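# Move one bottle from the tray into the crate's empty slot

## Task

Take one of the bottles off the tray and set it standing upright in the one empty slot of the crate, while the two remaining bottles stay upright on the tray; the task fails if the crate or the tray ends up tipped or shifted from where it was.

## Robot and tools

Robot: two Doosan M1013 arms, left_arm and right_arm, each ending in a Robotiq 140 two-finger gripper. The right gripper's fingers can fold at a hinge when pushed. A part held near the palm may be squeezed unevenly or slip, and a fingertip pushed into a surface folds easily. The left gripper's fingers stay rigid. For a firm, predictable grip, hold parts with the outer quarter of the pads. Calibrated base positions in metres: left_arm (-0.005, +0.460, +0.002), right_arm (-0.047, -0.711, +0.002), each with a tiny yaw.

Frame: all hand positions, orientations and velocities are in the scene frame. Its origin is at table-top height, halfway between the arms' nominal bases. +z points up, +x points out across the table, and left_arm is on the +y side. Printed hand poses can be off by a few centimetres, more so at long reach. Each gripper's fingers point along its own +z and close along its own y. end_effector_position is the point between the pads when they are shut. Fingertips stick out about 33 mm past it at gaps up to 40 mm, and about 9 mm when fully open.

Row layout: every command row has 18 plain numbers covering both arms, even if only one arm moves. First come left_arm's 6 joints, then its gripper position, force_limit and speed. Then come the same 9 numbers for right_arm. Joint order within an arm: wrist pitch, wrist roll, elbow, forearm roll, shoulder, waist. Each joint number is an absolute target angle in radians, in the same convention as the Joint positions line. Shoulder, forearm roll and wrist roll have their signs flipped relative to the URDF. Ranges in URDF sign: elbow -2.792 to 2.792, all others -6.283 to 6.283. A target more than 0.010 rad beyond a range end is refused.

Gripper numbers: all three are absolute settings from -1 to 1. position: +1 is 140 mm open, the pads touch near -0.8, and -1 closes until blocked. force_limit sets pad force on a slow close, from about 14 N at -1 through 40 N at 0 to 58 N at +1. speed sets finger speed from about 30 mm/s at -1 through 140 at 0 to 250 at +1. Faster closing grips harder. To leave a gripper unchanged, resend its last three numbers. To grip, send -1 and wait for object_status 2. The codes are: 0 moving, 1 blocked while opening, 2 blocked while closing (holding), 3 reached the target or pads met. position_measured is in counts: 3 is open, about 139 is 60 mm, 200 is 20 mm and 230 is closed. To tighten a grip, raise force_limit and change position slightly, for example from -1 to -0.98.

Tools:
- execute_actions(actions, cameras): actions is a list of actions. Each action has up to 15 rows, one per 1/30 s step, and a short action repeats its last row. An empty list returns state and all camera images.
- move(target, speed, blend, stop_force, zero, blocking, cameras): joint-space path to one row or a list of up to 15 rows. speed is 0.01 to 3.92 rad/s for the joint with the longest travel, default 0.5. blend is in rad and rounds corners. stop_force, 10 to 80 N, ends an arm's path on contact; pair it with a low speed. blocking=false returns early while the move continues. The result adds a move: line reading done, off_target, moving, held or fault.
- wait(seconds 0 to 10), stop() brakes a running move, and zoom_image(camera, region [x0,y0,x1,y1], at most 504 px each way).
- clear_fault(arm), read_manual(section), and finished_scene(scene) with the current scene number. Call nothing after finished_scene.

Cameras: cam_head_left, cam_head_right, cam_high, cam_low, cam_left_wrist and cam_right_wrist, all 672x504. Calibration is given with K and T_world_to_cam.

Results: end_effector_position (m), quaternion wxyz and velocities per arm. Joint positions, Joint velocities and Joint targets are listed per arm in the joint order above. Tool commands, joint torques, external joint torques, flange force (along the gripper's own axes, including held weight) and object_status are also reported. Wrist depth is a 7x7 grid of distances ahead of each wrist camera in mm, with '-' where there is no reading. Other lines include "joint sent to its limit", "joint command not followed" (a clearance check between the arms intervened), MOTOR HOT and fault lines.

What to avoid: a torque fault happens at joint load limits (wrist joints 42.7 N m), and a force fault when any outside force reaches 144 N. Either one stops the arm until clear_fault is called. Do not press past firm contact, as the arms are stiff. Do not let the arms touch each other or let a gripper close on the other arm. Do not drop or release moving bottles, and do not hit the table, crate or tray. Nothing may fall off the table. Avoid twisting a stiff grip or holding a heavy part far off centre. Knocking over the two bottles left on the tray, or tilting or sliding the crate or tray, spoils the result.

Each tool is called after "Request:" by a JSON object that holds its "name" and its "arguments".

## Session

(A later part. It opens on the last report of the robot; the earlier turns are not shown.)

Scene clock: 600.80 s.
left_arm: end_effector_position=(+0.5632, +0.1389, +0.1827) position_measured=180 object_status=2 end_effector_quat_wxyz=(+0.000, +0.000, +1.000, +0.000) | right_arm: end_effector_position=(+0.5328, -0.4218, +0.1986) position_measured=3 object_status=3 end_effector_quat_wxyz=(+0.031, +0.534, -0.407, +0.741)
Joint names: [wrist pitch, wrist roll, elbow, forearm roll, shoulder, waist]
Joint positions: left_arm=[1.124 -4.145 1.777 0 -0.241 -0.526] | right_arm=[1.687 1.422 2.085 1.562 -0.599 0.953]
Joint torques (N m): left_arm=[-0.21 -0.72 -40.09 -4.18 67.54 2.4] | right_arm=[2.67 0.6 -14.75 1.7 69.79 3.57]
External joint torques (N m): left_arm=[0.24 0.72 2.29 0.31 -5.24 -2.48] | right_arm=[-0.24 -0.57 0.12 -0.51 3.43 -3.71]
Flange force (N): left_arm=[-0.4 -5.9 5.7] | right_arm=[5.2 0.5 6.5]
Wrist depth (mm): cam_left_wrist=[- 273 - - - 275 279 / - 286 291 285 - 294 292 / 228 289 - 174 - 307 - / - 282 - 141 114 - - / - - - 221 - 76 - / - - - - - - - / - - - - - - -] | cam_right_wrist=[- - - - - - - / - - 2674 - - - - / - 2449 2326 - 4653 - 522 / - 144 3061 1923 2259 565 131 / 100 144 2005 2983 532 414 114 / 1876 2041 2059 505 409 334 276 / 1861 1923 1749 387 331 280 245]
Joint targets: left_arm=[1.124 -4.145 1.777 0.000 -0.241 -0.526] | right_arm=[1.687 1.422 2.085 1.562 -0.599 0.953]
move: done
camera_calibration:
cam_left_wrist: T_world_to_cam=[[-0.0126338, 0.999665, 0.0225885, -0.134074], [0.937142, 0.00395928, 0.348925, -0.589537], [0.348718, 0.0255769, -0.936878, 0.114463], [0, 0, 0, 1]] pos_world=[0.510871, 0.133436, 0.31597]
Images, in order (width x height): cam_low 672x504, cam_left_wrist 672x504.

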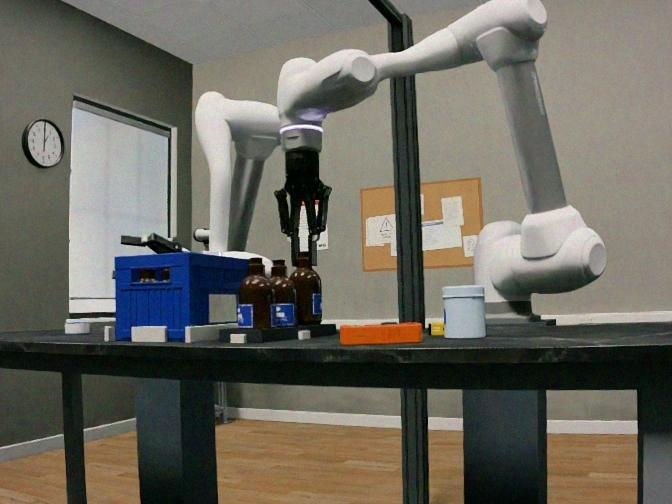

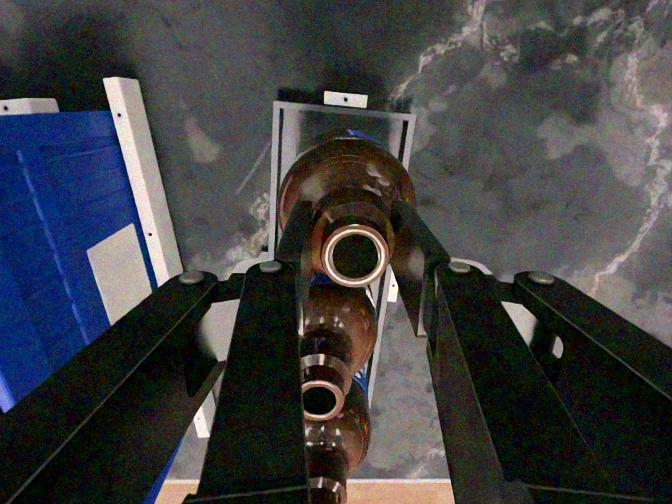

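Request:
{"name": "move", "arguments": {"target": [[1.2965, -4.1451, 1.6602, 0.0, -0.1849, -0.5263, -1.0, -0.05, -1.0, 1.687, 1.422, 2.085, 1.562, -0.599, 0.953, 1.0, 1.0, 1.0], [1.4553, -4.1451, 1.5294, 0.0, -0.1568, -0.5263, -1.0, -0.05, -1.0, 1.687, 1.422, 2.085, 1.562, -0.599, 0.953, 1.0, 1.0, 1.0], [1.5151, -3.8202, 1.2614, 0.0, -0.3651, -0.7465, -1.0, -0.05, -1.0, 1.687, 1.422, 2.085, 1.562, -0.599, 0.953, 1.0, 1.0, 1.0]], "speed": 0.2, "blend": [0.05, 0.03, 0], "cameras": ["all"]}}

Request:
{"name": "zoom_image", "arguments": {"camera": "cam_high", "region": [235, 100, 385, 320]}}

Request:
{"name": "zoom_image", "arguments": {"camera": "cam_head_left", "region": [270, 100, 410, 280]}}

Request:
{"name": "zoom_image", "arguments": {"camera": "cam_head_right", "region": [270, 100, 410, 280]}}

Request:
{"name": "zoom_image", "arguments": {"camera": "cam_left_wrist", "region": [0, 0, 500, 500]}}

Scene clock: 676.20 s.
left_arm: end_effector_position=(+0.5693, -0.0678, +0.3703) position_measured=180 object_status=2 end_effector_quat_wxyz=(+0.000, -0.053, +0.999, +0.000) | right_arm: end_effector_position=(+0.5328, -0.4218, +0.1986) position_measured=3 object_status=3 end_effector_quat_wxyz=(+0.031, +0.534, -0.407, +0.741)
Joint names: [wrist pitch, wrist roll, elbow, forearm roll, shoulder, waist]
Joint positions: left_arm=[1.515 -3.82 1.261 0 -0.365 -0.746] | right_arm=[1.687 1.422 2.085 1.562 -0.599 0.953]
Joint torques (N m): left_arm=[-0.24 -0.74 -44.85 -4.77 82.86 2.46] | right_arm=[2.71 0.58 -14.68 1.74 69.6 3.41]
External joint torques (N m): left_arm=[0.26 0.74 2.88 0.49 -3.99 -2.34] | right_arm=[-0.28 -0.56 0.01 -0.55 3.85 -3.44]
Flange force (N): left_arm=[3.0 -2.6 4.7] | right_arm=[6.0 0.2 6.1]
Wrist depth (mm): cam_left_wrist=[- - 437 - - 407 458 / - - 305 303 - 500 474 / - - - 174 - 495 - / - - - 141 134 - 541 / - - - 425 - 76 - / - - - 1677 - - - / - - - 1804 - - -] | cam_right_wrist=[- - 2769 - - - - / - - - - - 2705 - / 2237 2585 2872 3061 3187 - 496 / 2216 134 - 2529 2945 - 131 / 100 143 2644 2326 525 365 114 / 1923 2077 3187 515 419 332 280 / 1907 1907 1776 407 331 279 246]
Joint targets: left_arm=[1.515 -3.820 1.261 0.000 -0.365 -0.747] | right_arm=[1.687 1.422 2.085 1.562 -0.599 0.953]
move: done
camera_calibration:
cam_left_wrist: T_world_to_cam=[[-0.117034, 0.992873, 0.0224988, 0.127421], [0.931571, 0.1019, 0.348987, -0.650222], [0.344207, 0.0618027, -0.936858, 0.298357], [0, 0, 0, 1]] pos_world=[0.517944, -0.0786946, 0.50357]
cam_right_wrist: T_world_to_cam=[[-0.465431, -0.660182, -0.58952, 0.0976748], [0.150194, 0.597489, -0.787686, 0.332663], [0.872248, -0.455155, -0.178935, -0.477204], [0, 0, 0, 1]] pos_world=[0.411737, -0.351481, 0.234227]

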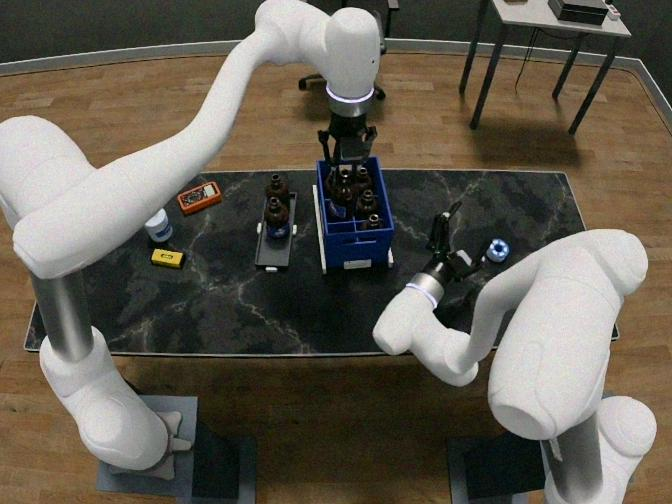

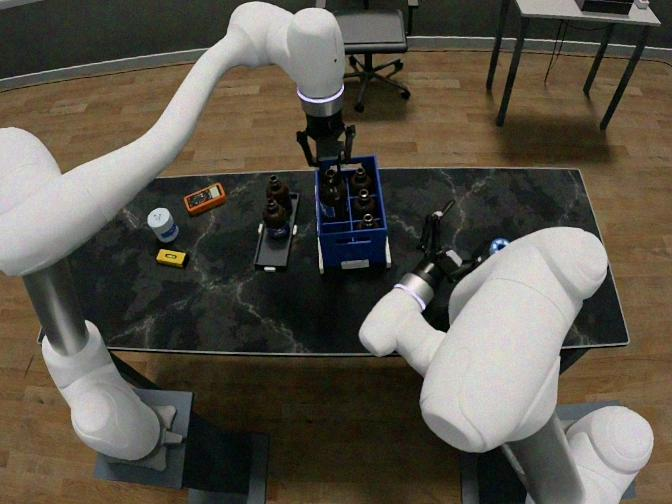

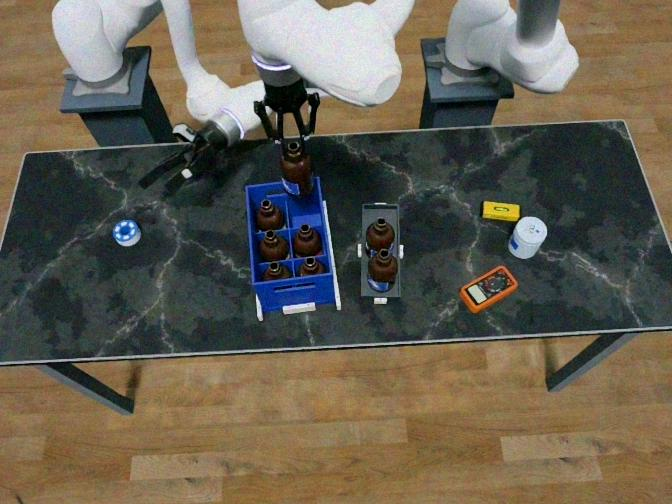

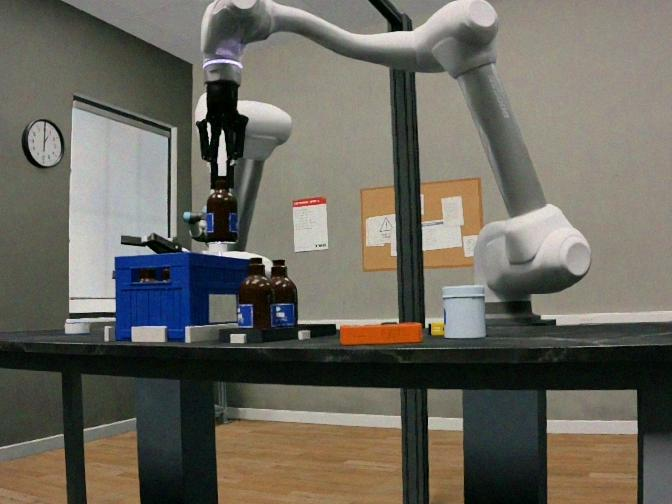

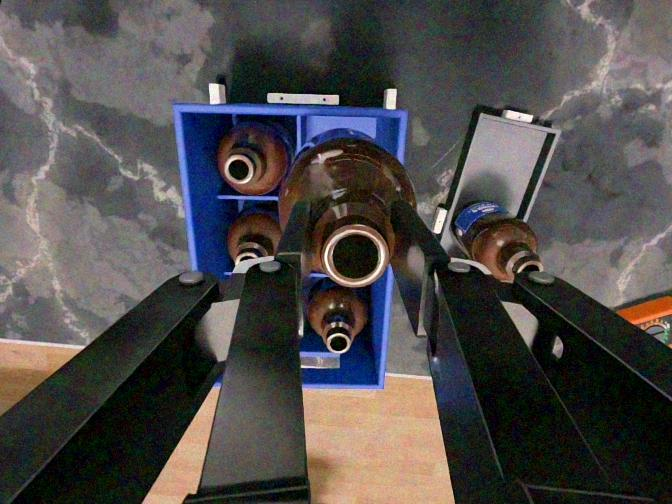

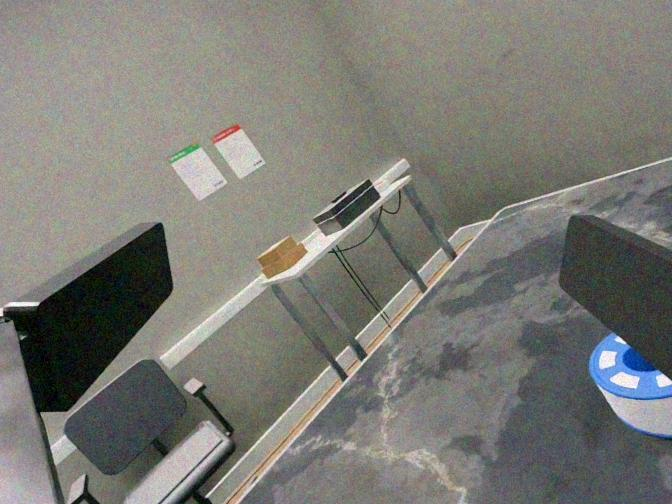

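Scaled by 2.291 from the camera's 672x504 image, which has a finer 960x720 frame.

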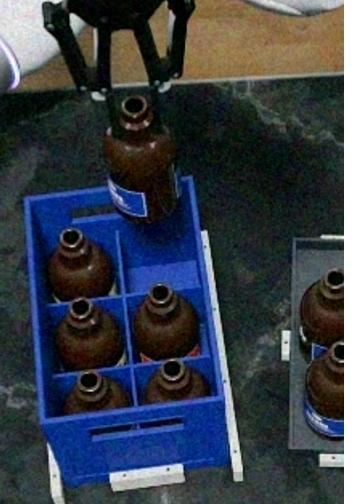

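Scaled by 2.800 from the camera's 672x504 image, which has a finer 960x720 frame.

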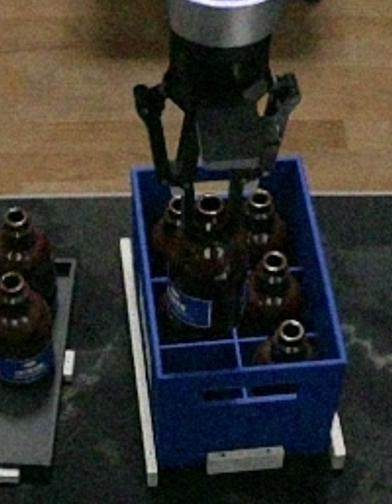

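Scaled by 2.800 from the camera's 672x504 image, which has a finer 960x720 frame.

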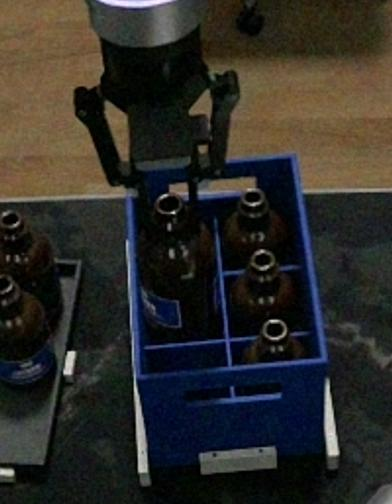

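Scaled by 1.008 from the camera's 672x504 image, which has a finer 960x720 frame.

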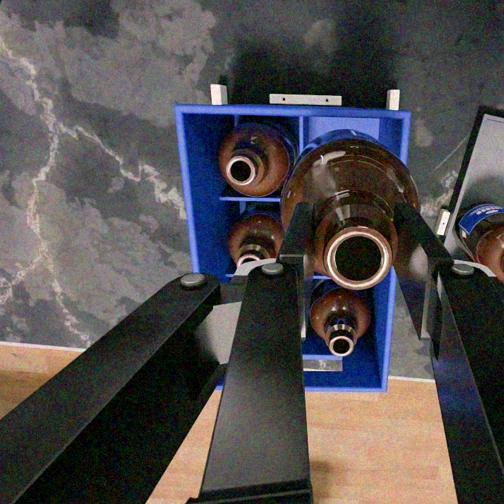

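Request:
{"name": "move", "arguments": {"target": [1.4527, -3.8286, 1.3226, 0.0, -0.3663, -0.7450, -1.0, -0.05, -1.0, 1.687, 1.422, 2.085, 1.562, -0.599, 0.953, 1.0, 1.0, 1.0], "speed": 0.06, "cameras": ["all"]}}

Request:
{"name": "zoom_image", "arguments": {"camera": "cam_high", "region": [240, 140, 340, 230]}}

Request:
{"name": "zoom_image", "arguments": {"camera": "cam_head_left", "region": [305, 150, 405, 245]}}

Request:
{"name": "zoom_image", "arguments": {"camera": "cam_head_right", "region": [305, 150, 405, 245]}}

Request:
{"name": "zoom_image", "arguments": {"camera": "cam_left_wrist", "region": [150, 80, 450, 420]}}

Request:
{"name": "zoom_image", "arguments": {"camera": "cam_low", "region": [100, 160, 280, 345]}}

Scene clock: 879.10 s.
left_arm: end_effector_position=(+0.5684, -0.0653, +0.3352) position_measured=180 object_status=2 end_effector_quat_wxyz=(+0.000, -0.049, +0.999, +0.000) | right_arm: end_effector_position=(+0.5328, -0.4218, +0.1986) position_measured=3 object_status=3 end_effector_quat_wxyz=(+0.031, +0.534, -0.407, +0.741)
Joint names: [wrist pitch, wrist roll, elbow, forearm roll, shoulder, waist]
Joint positions: left_arm=[1.453 -3.829 1.323 0 -0.366 -0.745] | right_arm=[1.687 1.422 2.085 1.562 -0.599 0.953]
Joint torques (N m): left_arm=[-0.3 -0.71 -44.67 -4.64 83.53 2.16] | right_arm=[2.67 0.57 -14.71 1.77 69.49 3.29]
External joint torques (N m): left_arm=[0.32 0.71 2.89 0.38 -4.86 -2.16] | right_arm=[-0.24 -0.55 0.06 -0.57 3.84 -3.56]
Flange force (N): left_arm=[1.8 -3.5 4.8] | right_arm=[6.0 0.3 6.2]
Wrist depth (mm): cam_left_wrist=[- - - - - - - / - - - 346 - - - / - - - 176 - 456 - / - - - 142 120 - 508 / - - - 398 - 76 - / - - - - - - - / - - - - - - -] | cam_right_wrist=[- 2737 - - - - - / - - 2769 3187 - - - / - - 2096 1803 3144 - 522 / - 134 2705 1988 3277 515 131 / 100 125 2556 2674 522 412 114 / 1891 2077 2501 512 408 334 263 / 1907 1955 1762 406 331 280 245]
Joint targets: left_arm=[1.453 -3.829 1.323 0.000 -0.366 -0.745] | right_arm=[1.687 1.422 2.085 1.562 -0.599 0.953]
move: done
camera_calibration:
cam_left_wrist: T_world_to_cam=[[-0.110203, 0.993653, 0.0225414, 0.121821], [0.932259, 0.0954777, 0.348966, -0.638179], [0.344599, 0.0594716, -0.936864, 0.265261], [0, 0, 0, 1]] pos_world=[0.516965, -0.0758916, 0.46847]
cam_right_wrist: T_world_to_cam=[[-0.465431, -0.660182, -0.58952, 0.0976748], [0.150194, 0.597489, -0.787686, 0.332663], [0.872248, -0.455155, -0.178935, -0.477204], [0, 0, 0, 1]] pos_world=[0.411737, -0.351481, 0.234227]

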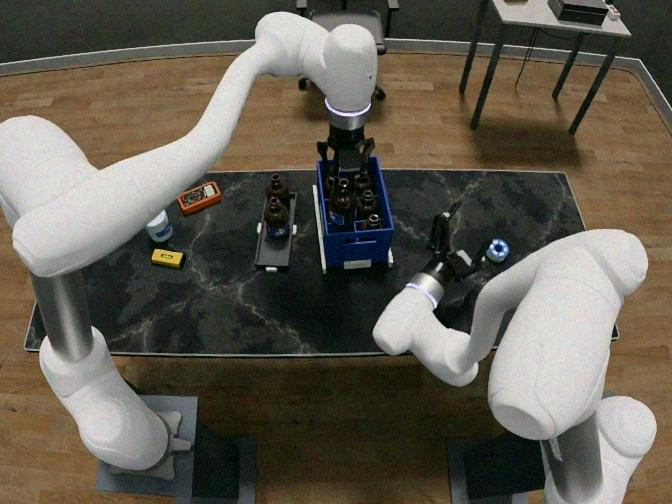

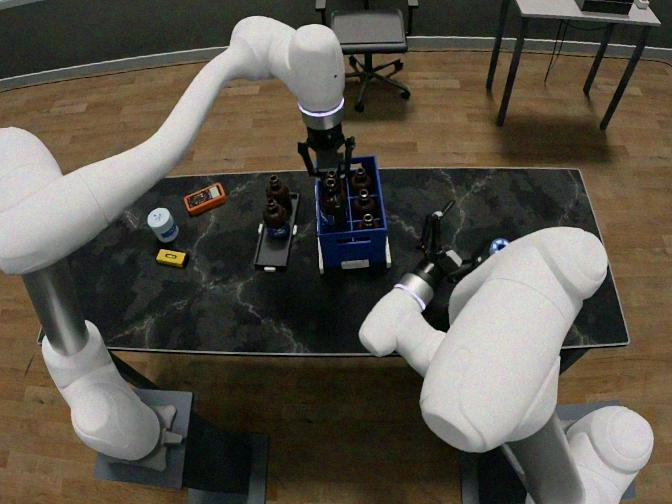

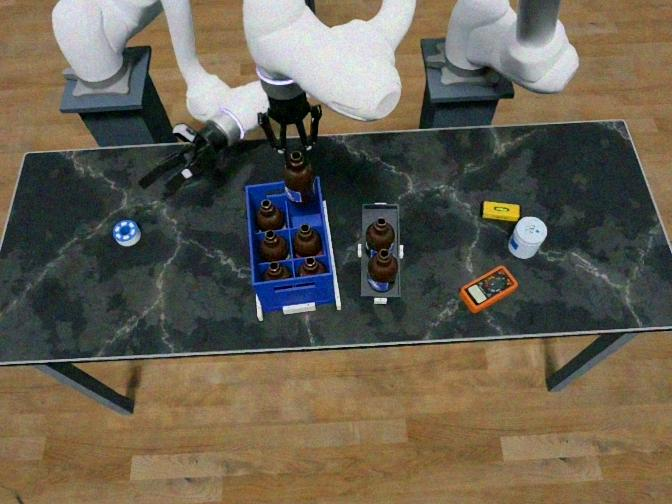

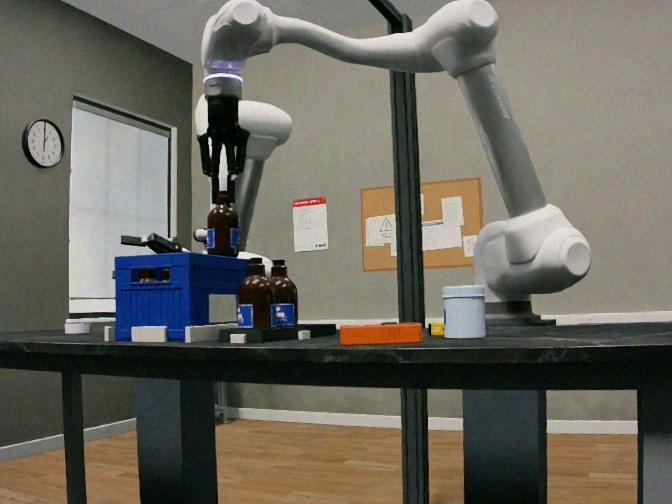

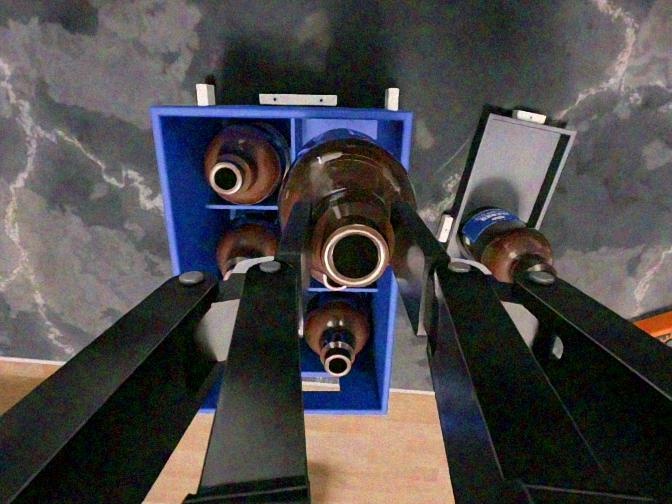

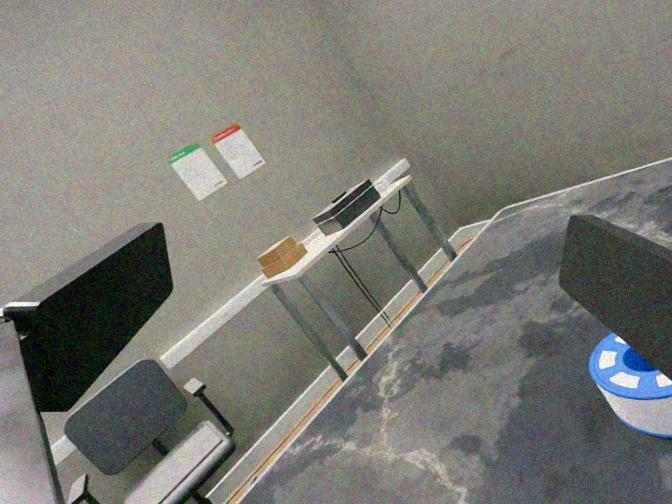

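Scaled by 5.040 from the camera's 672x504 image, which has a finer 960x720 frame.

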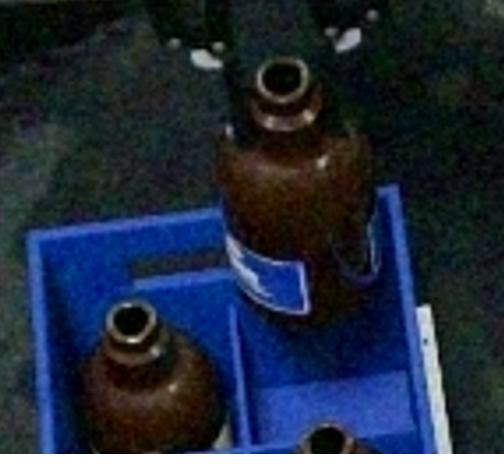

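Scaled by 5.040 from the camera's 672x504 image, which has a finer 960x720 frame.

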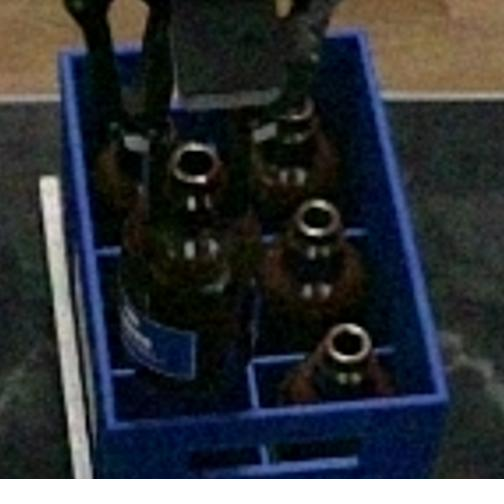

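Scaled by 5.040 from the camera's 672x504 image, which has a finer 960x720 frame.

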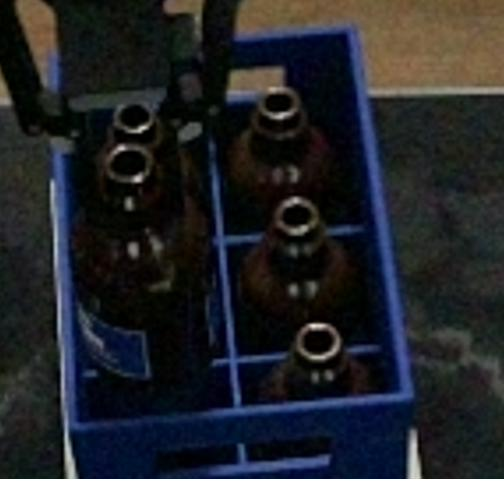

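Scaled by 1.482 from the camera's 672x504 image, which has a finer 960x720 frame.

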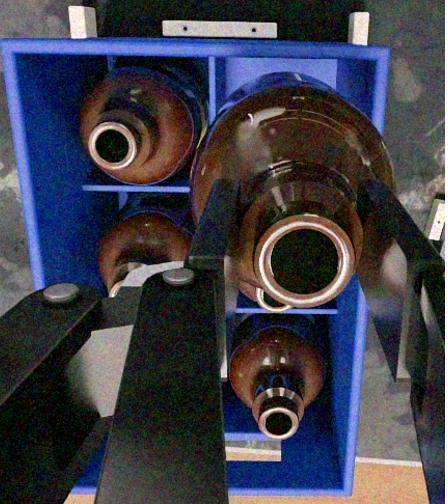

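Scaled by 2.724 from the camera's 672x504 image, which has a finer 960x720 frame.

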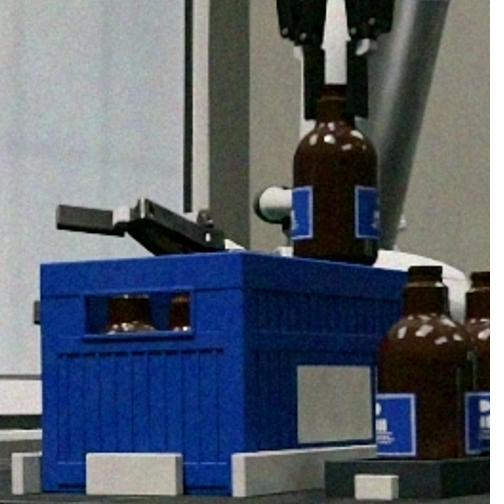

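Request:
{"name": "zoom_image", "arguments": {"camera": "cam_head_right", "region": [310, 175, 360, 245]}}

Request:
{"name": "zoom_image", "arguments": {"camera": "cam_head_left", "region": [315, 175, 365, 245]}}

Request:
{"name": "zoom_image", "arguments": {"camera": "cam_high", "region": [275, 165, 335, 235]}}

Request:
{"name": "zoom_image", "arguments": {"camera": "cam_left_wrist", "region": [270, 85, 430, 215]}}

Scaled by 7.200 from the camera's 672x504 image, which has a finer 960x720 frame.

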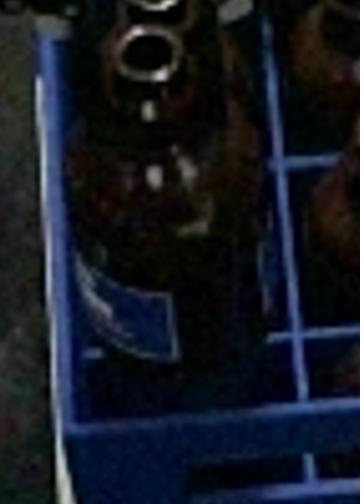

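Scaled by 7.200 from the camera's 672x504 image, which has a finer 960x720 frame.

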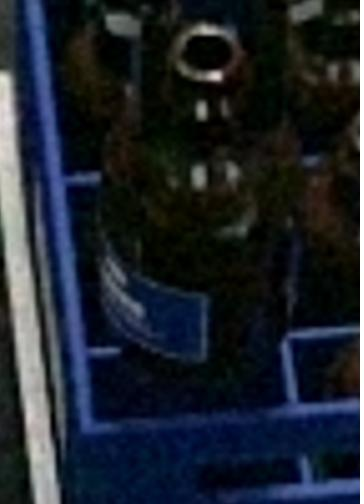

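Scaled by 7.200 from the camera's 672x504 image, which has a finer 960x720 frame.

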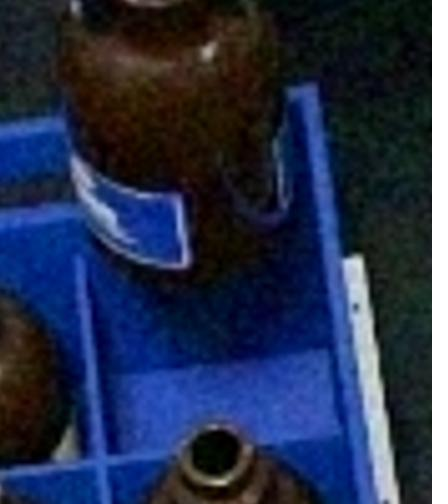

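Scaled by 3.150 from the camera's 672x504 image, which has a finer 960x720 frame.

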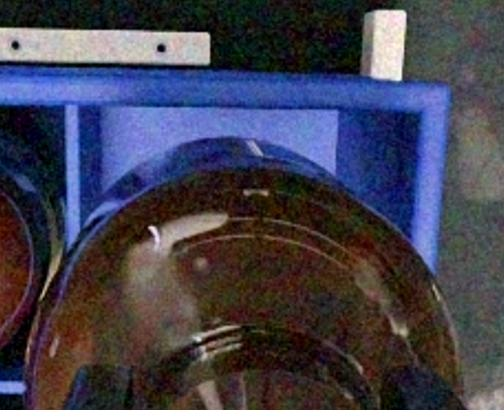

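Request:
{"name": "move", "arguments": {"target": [1.4538, -3.8307, 1.3187, 0.0, -0.3691, -0.7447, -1.0, -0.05, -1.0, 1.687, 1.422, 2.085, 1.562, -0.599, 0.953, 1.0, 1.0, 1.0], "speed": 0.05, "cameras": []}}

Request:
{"name": "move", "arguments": {"target": [1.4110, -3.8307, 1.3558, 0.0, -0.3748, -0.7447, -1.0, -0.05, -1.0, 1.687, 1.422, 2.085, 1.562, -0.599, 0.953, 1.0, 1.0, 1.0], "speed": 0.04, "stop_force": 10, "cameras": ["cam_left_wrist", "cam_high", "cam_head_right", "cam_head_left", "cam_low"]}}

Request:
{"name": "zoom_image", "arguments": {"camera": "cam_high", "region": [240, 140, 340, 230]}}

Request:
{"name": "zoom_image", "arguments": {"camera": "cam_left_wrist", "region": [250, 75, 450, 285]}}

Request:
{"name": "zoom_image", "arguments": {"camera": "cam_head_right", "region": [310, 175, 360, 245]}}

Request:
{"name": "zoom_image", "arguments": {"camera": "cam_head_left", "region": [315, 175, 365, 245]}}

Scene clock: 1048.37 s.
left_arm: end_effector_position=(+0.5698, -0.0663, +0.3352) position_measured=180 object_status=2 end_effector_quat_wxyz=(+0.000, -0.048, +0.999, +0.000) | right_arm: end_effector_position=(+0.5328, -0.4218, +0.1986) position_measured=3 object_status=3 end_effector_quat_wxyz=(+0.031, +0.534, -0.407, +0.741)
Joint names: [wrist pitch, wrist roll, elbow, forearm roll, shoulder, waist]
Joint positions: left_arm=[1.454 -3.831 1.319 0 -0.369 -0.745] | right_arm=[1.687 1.422 2.085 1.562 -0.599 0.953]
Joint torques (N m): left_arm=[-0.23 -0.71 -44.55 -4.66 84.09 2.31] | right_arm=[2.65 0.63 -14.86 1.74 69.62 3.52]
External joint torques (N m): left_arm=[0.26 0.71 2.78 0.4 -4.81 -2.17] | right_arm=[-0.21 -0.6 0.16 -0.54 3.98 -3.67]
Flange force (N): left_arm=[1.7 -3.6 4.7] | right_arm=[6.3 0.5 6.5]
Wrist depth (mm): cam_left_wrist=[- - - - - - - / - - - - - - - / - - - 174 - - 450 / 505 - - 141 114 398 - / - - - 398 - 76 - / - - - - - - - / - - - 1690 - - -] | cam_right_wrist=[- 2585 2501 3231 - - - / 2350 3231 2983 3323 - 2154 - / 2281 2449 2737 2005 - - 507 / 2154 134 2644 2041 2195 604 131 / 100 126 - 2059 511 396 114 / - 2023 2705 515 408 334 264 / 1832 1923 1817 396 331 280 245]
Joint targets: left_arm=[1.454 -3.831 1.319 0.000 -0.369 -0.745] | right_arm=[1.687 1.422 2.085 1.562 -0.599 0.953]
move: done
No camera images: "cameras" was empty.

Scene clock: 1050.13 s.
left_arm: end_effector_position=(+0.5698, -0.0663, +0.3102) position_measured=180 object_status=2 end_effector_quat_wxyz=(+0.000, -0.048, +0.999, +0.000) | right_arm: end_effector_position=(+0.5328, -0.4218, +0.1986) position_measured=3 object_status=3 end_effector_quat_wxyz=(+0.031, +0.534, -0.407, +0.741)
Joint names: [wrist pitch, wrist roll, elbow, forearm roll, shoulder, waist]
Joint positions: left_arm=[1.411 -3.831 1.356 0 -0.375 -0.745] | right_arm=[1.687 1.422 2.085 1.562 -0.599 0.953]
Joint torques (N m): left_arm=[-0.27 -0.71 -44.21 -4.59 84.21 2.17] | right_arm=[2.68 0.59 -14.73 1.71 69.55 3.54]
External joint torques (N m): left_arm=[0.29 0.71 2.87 0.38 -5.25 -2.12] | right_arm=[-0.25 -0.56 0.07 -0.52 3.9 -3.91]
Flange force (N): left_arm=[1.4 -3.9 5.0] | right_arm=[6.0 0.3 6.9]
Wrist depth (mm): cam_left_wrist=[- - - 375 - - - / 410 - - 378 - 426 - / 419 - - 175 - - - / - - - 141 114 - - / - - - 375 - 76 - / - - - 347 - - - / - - - - - - -] | cam_right_wrist=[2475 2237 3102 - - - - / 2005 - 2644 - - - 2237 / - - 3323 3102 - - 508 / - 134 - 2059 2326 567 131 / 100 125 2350 2195 519 414 119 / - 2023 2644 504 410 334 271 / 1923 1907 1923 407 330 283 245]
Joint targets: left_arm=[1.411 -3.831 1.356 0.000 -0.375 -0.745] | right_arm=[1.687 1.422 2.085 1.562 -0.599 0.953]
move: done
camera_calibration:
cam_left_wrist: T_world_to_cam=[[-0.108409, 0.99385, 0.0225823, 0.122489], [0.932425, 0.0937791, 0.348983, -0.630811], [0.344719, 0.0588892, -0.936857, 0.241332], [0, 0, 0, 1]] pos_world=[0.518271, -0.0767909, 0.44347]
Images, in order (width x height): cam_head_left 672x504, cam_head_right 672x504, cam_high 672x504, cam_low 672x504, cam_left_wrist 672x504.

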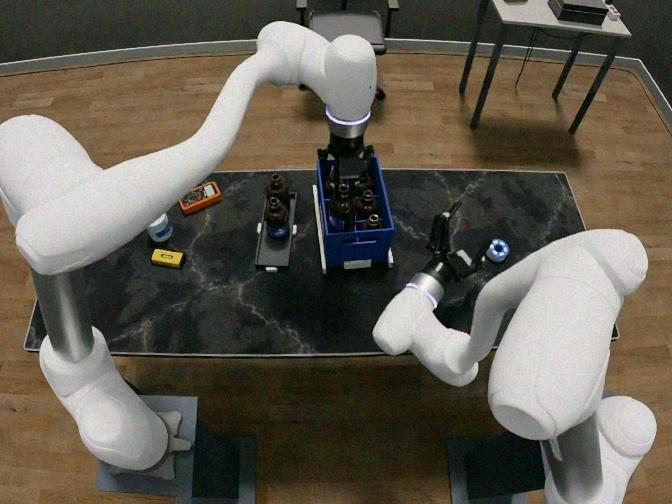

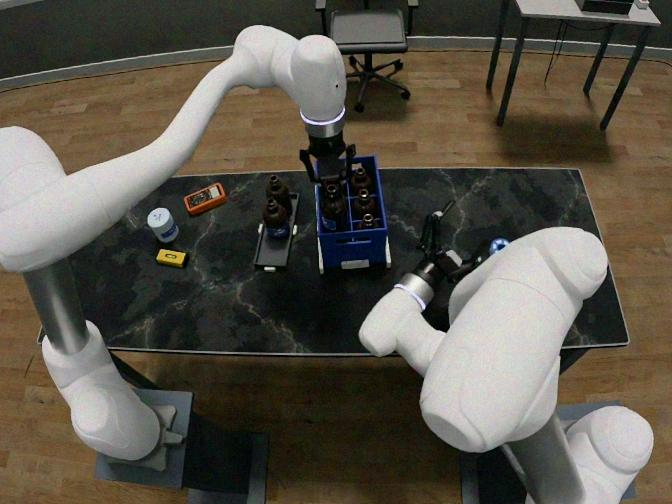

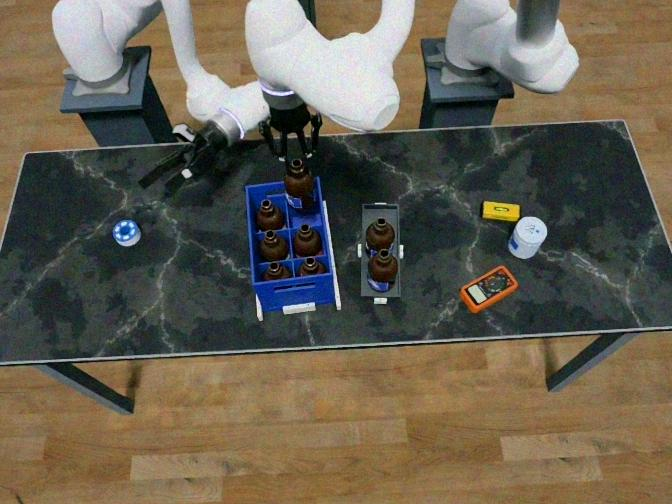

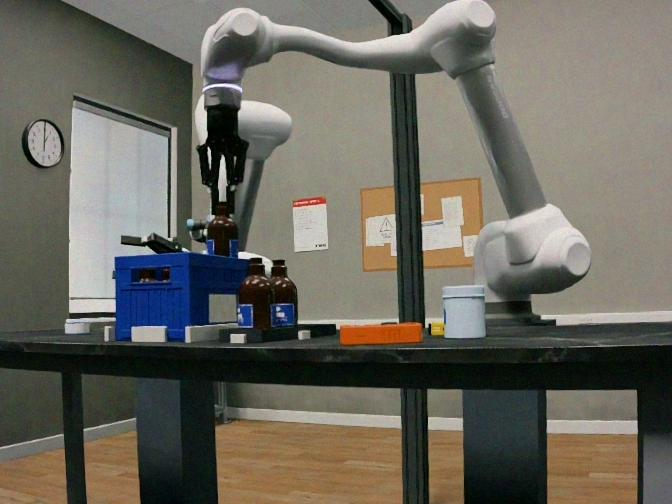

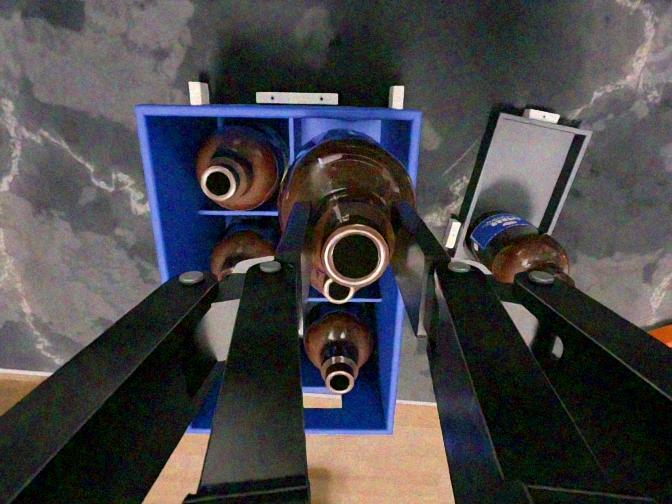

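Scaled by 5.040 from the camera's 672x504 image, which has a finer 960x720 frame.

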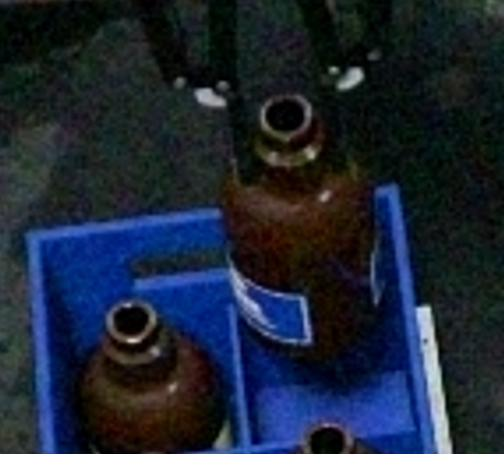

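Scaled by 2.400 from the camera's 672x504 image, which has a finer 960x720 frame.

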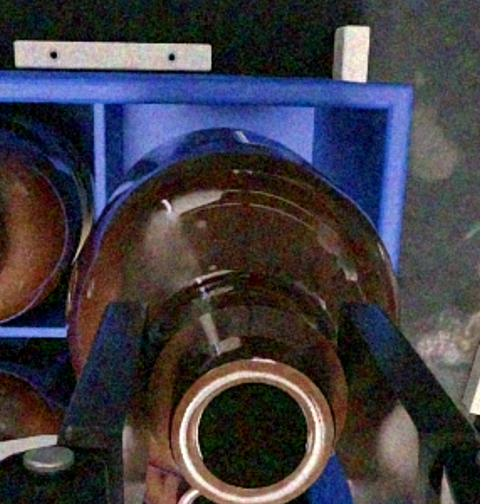

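Scaled by 7.200 from the camera's 672x504 image, which has a finer 960x720 frame.

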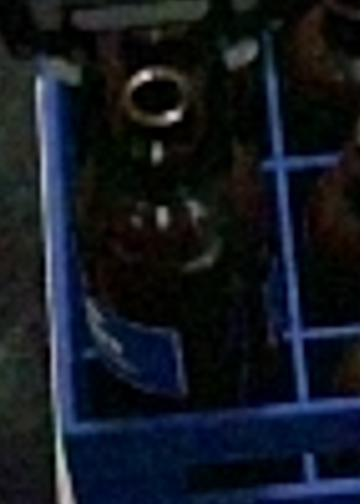

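Scaled by 7.200 from the camera's 672x504 image, which has a finer 960x720 frame.

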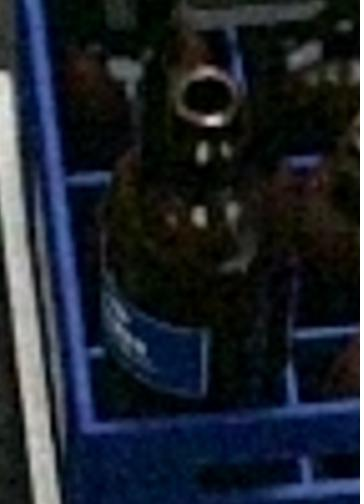

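Request:
{"name": "move", "arguments": {"target": [1.3266, -3.8307, 1.4237, 0.0, -0.3913, -0.7447, -1.0, -0.05, -1.0, 1.687, 1.422, 2.085, 1.562, -0.599, 0.953, 1.0, 1.0, 1.0], "speed": 0.04, "stop_force": 10, "cameras": ["cam_left_wrist", "cam_high", "cam_head_right", "cam_head_left", "cam_low"]}}

Request:
{"name": "zoom_image", "arguments": {"camera": "cam_high", "region": [240, 140, 340, 230]}}

Request:
{"name": "zoom_image", "arguments": {"camera": "cam_left_wrist", "region": [250, 75, 450, 285]}}

Request:
{"name": "zoom_image", "arguments": {"camera": "cam_head_left", "region": [300, 150, 400, 245]}}

Scene clock: 1067.03 s.
left_arm: end_effector_position=(+0.5698, -0.0663, +0.2602) position_measured=180 object_status=2 end_effector_quat_wxyz=(+0.000, -0.048, +0.999, +0.000) | right_arm: end_effector_position=(+0.5328, -0.4218, +0.1986) position_measured=3 object_status=3 end_effector_quat_wxyz=(+0.031, +0.534, -0.407, +0.741)
Joint names: [wrist pitch, wrist roll, elbow, forearm roll, shoulder, waist]
Joint positions: left_arm=[1.327 -3.831 1.424 0 -0.391 -0.745] | right_arm=[1.687 1.422 2.085 1.562 -0.599 0.953]
Joint torques (N m): left_arm=[-0.22 -0.61 -43.72 -4.6 85.58 2.19] | right_arm=[2.69 0.56 -14.69 1.75 69.7 3.43]
External joint torques (N m): left_arm=[0.24 0.61 2.92 0.43 -5.24 -2.01] | right_arm=[-0.26 -0.54 0.05 -0.57 3.76 -3.58]
Flange force (N): left_arm=[1.4 -3.5 5.4] | right_arm=[5.8 0.3 6.3]
Wrist depth (mm): cam_left_wrist=[- - - - - - - / - - 273 226 382 - - / 380 232 - 174 219 - - / - - - 141 114 320 - / - - - 274 - 76 - / - - - 323 - - - / - - - - - - -] | cam_right_wrist=[- - - - 3693 - - / 2644 2326 - - - - - / - 2475 2585 - - - 550 / - 134 2908 2423 2501 149 125 / 100 143 2614 2281 510 411 114 / - 2096 - 506 407 338 256 / 1846 1988 1861 409 331 283 245]
Joint targets: left_arm=[1.327 -3.831 1.424 0.000 -0.391 -0.745] | right_arm=[1.687 1.422 2.085 1.562 -0.599 0.953]
move: done
camera_calibration:
cam_left_wrist: T_world_to_cam=[[-0.108409, 0.99385, 0.0225823, 0.123618], [0.932425, 0.0937791, 0.348983, -0.613362], [0.344719, 0.0588892, -0.936857, 0.194489], [0, 0, 0, 1]] pos_world=[0.518271, -0.0767909, 0.39347]
Images, in order (width x height): cam_head_left 672x504, cam_head_right 672x504, cam_high 672x504, cam_low 672x504, cam_left_wrist 672x504.

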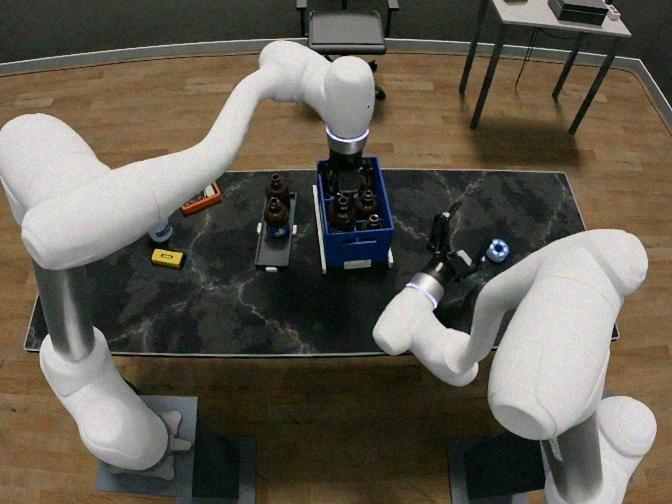

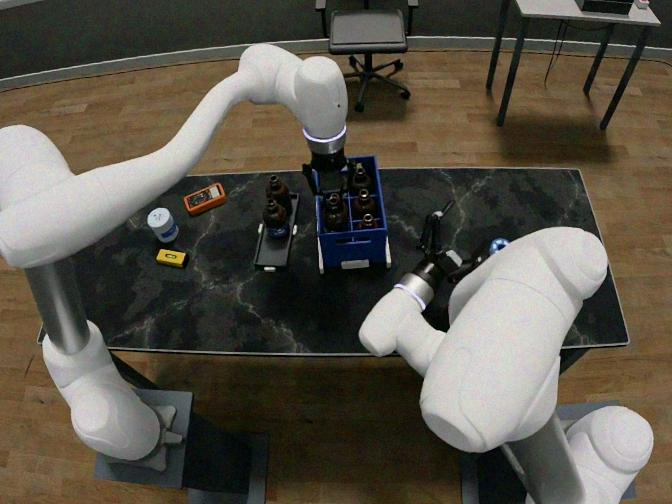

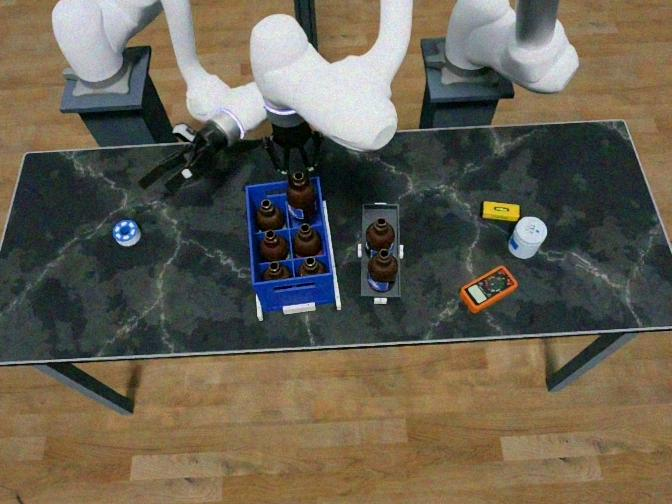

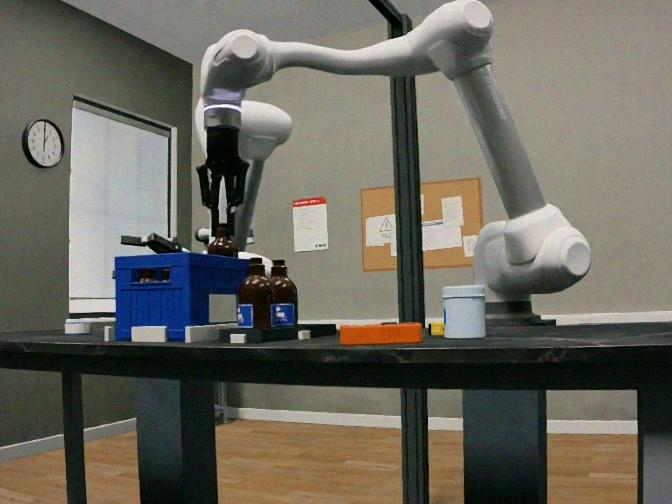

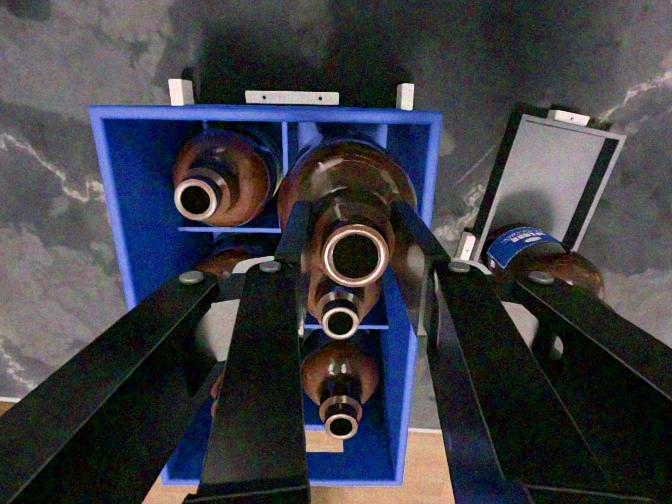

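Scaled by 5.040 from the camera's 672x504 image, which has a finer 960x720 frame.

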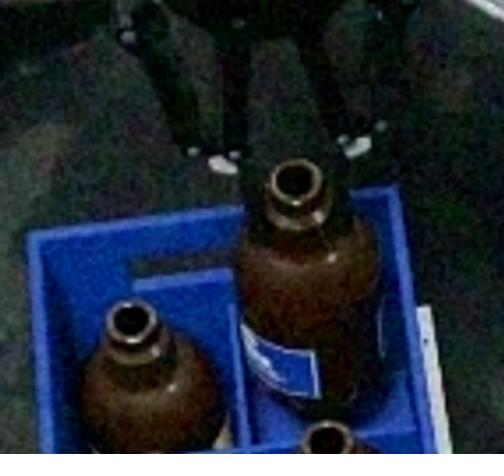

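Scaled by 2.400 from the camera's 672x504 image, which has a finer 960x720 frame.

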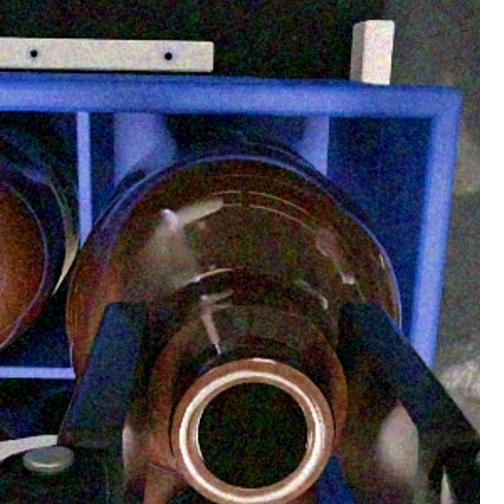

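Scaled by 5.040 from the camera's 672x504 image, which has a finer 960x720 frame.

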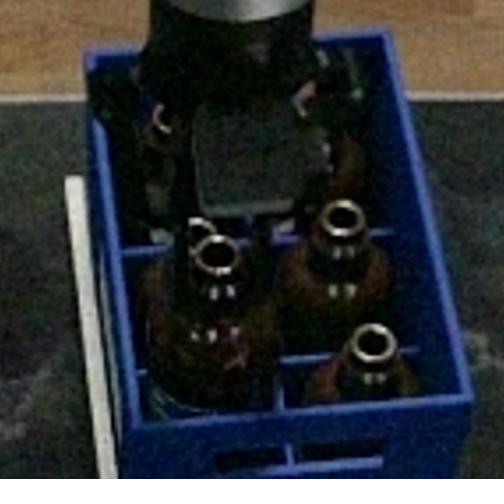

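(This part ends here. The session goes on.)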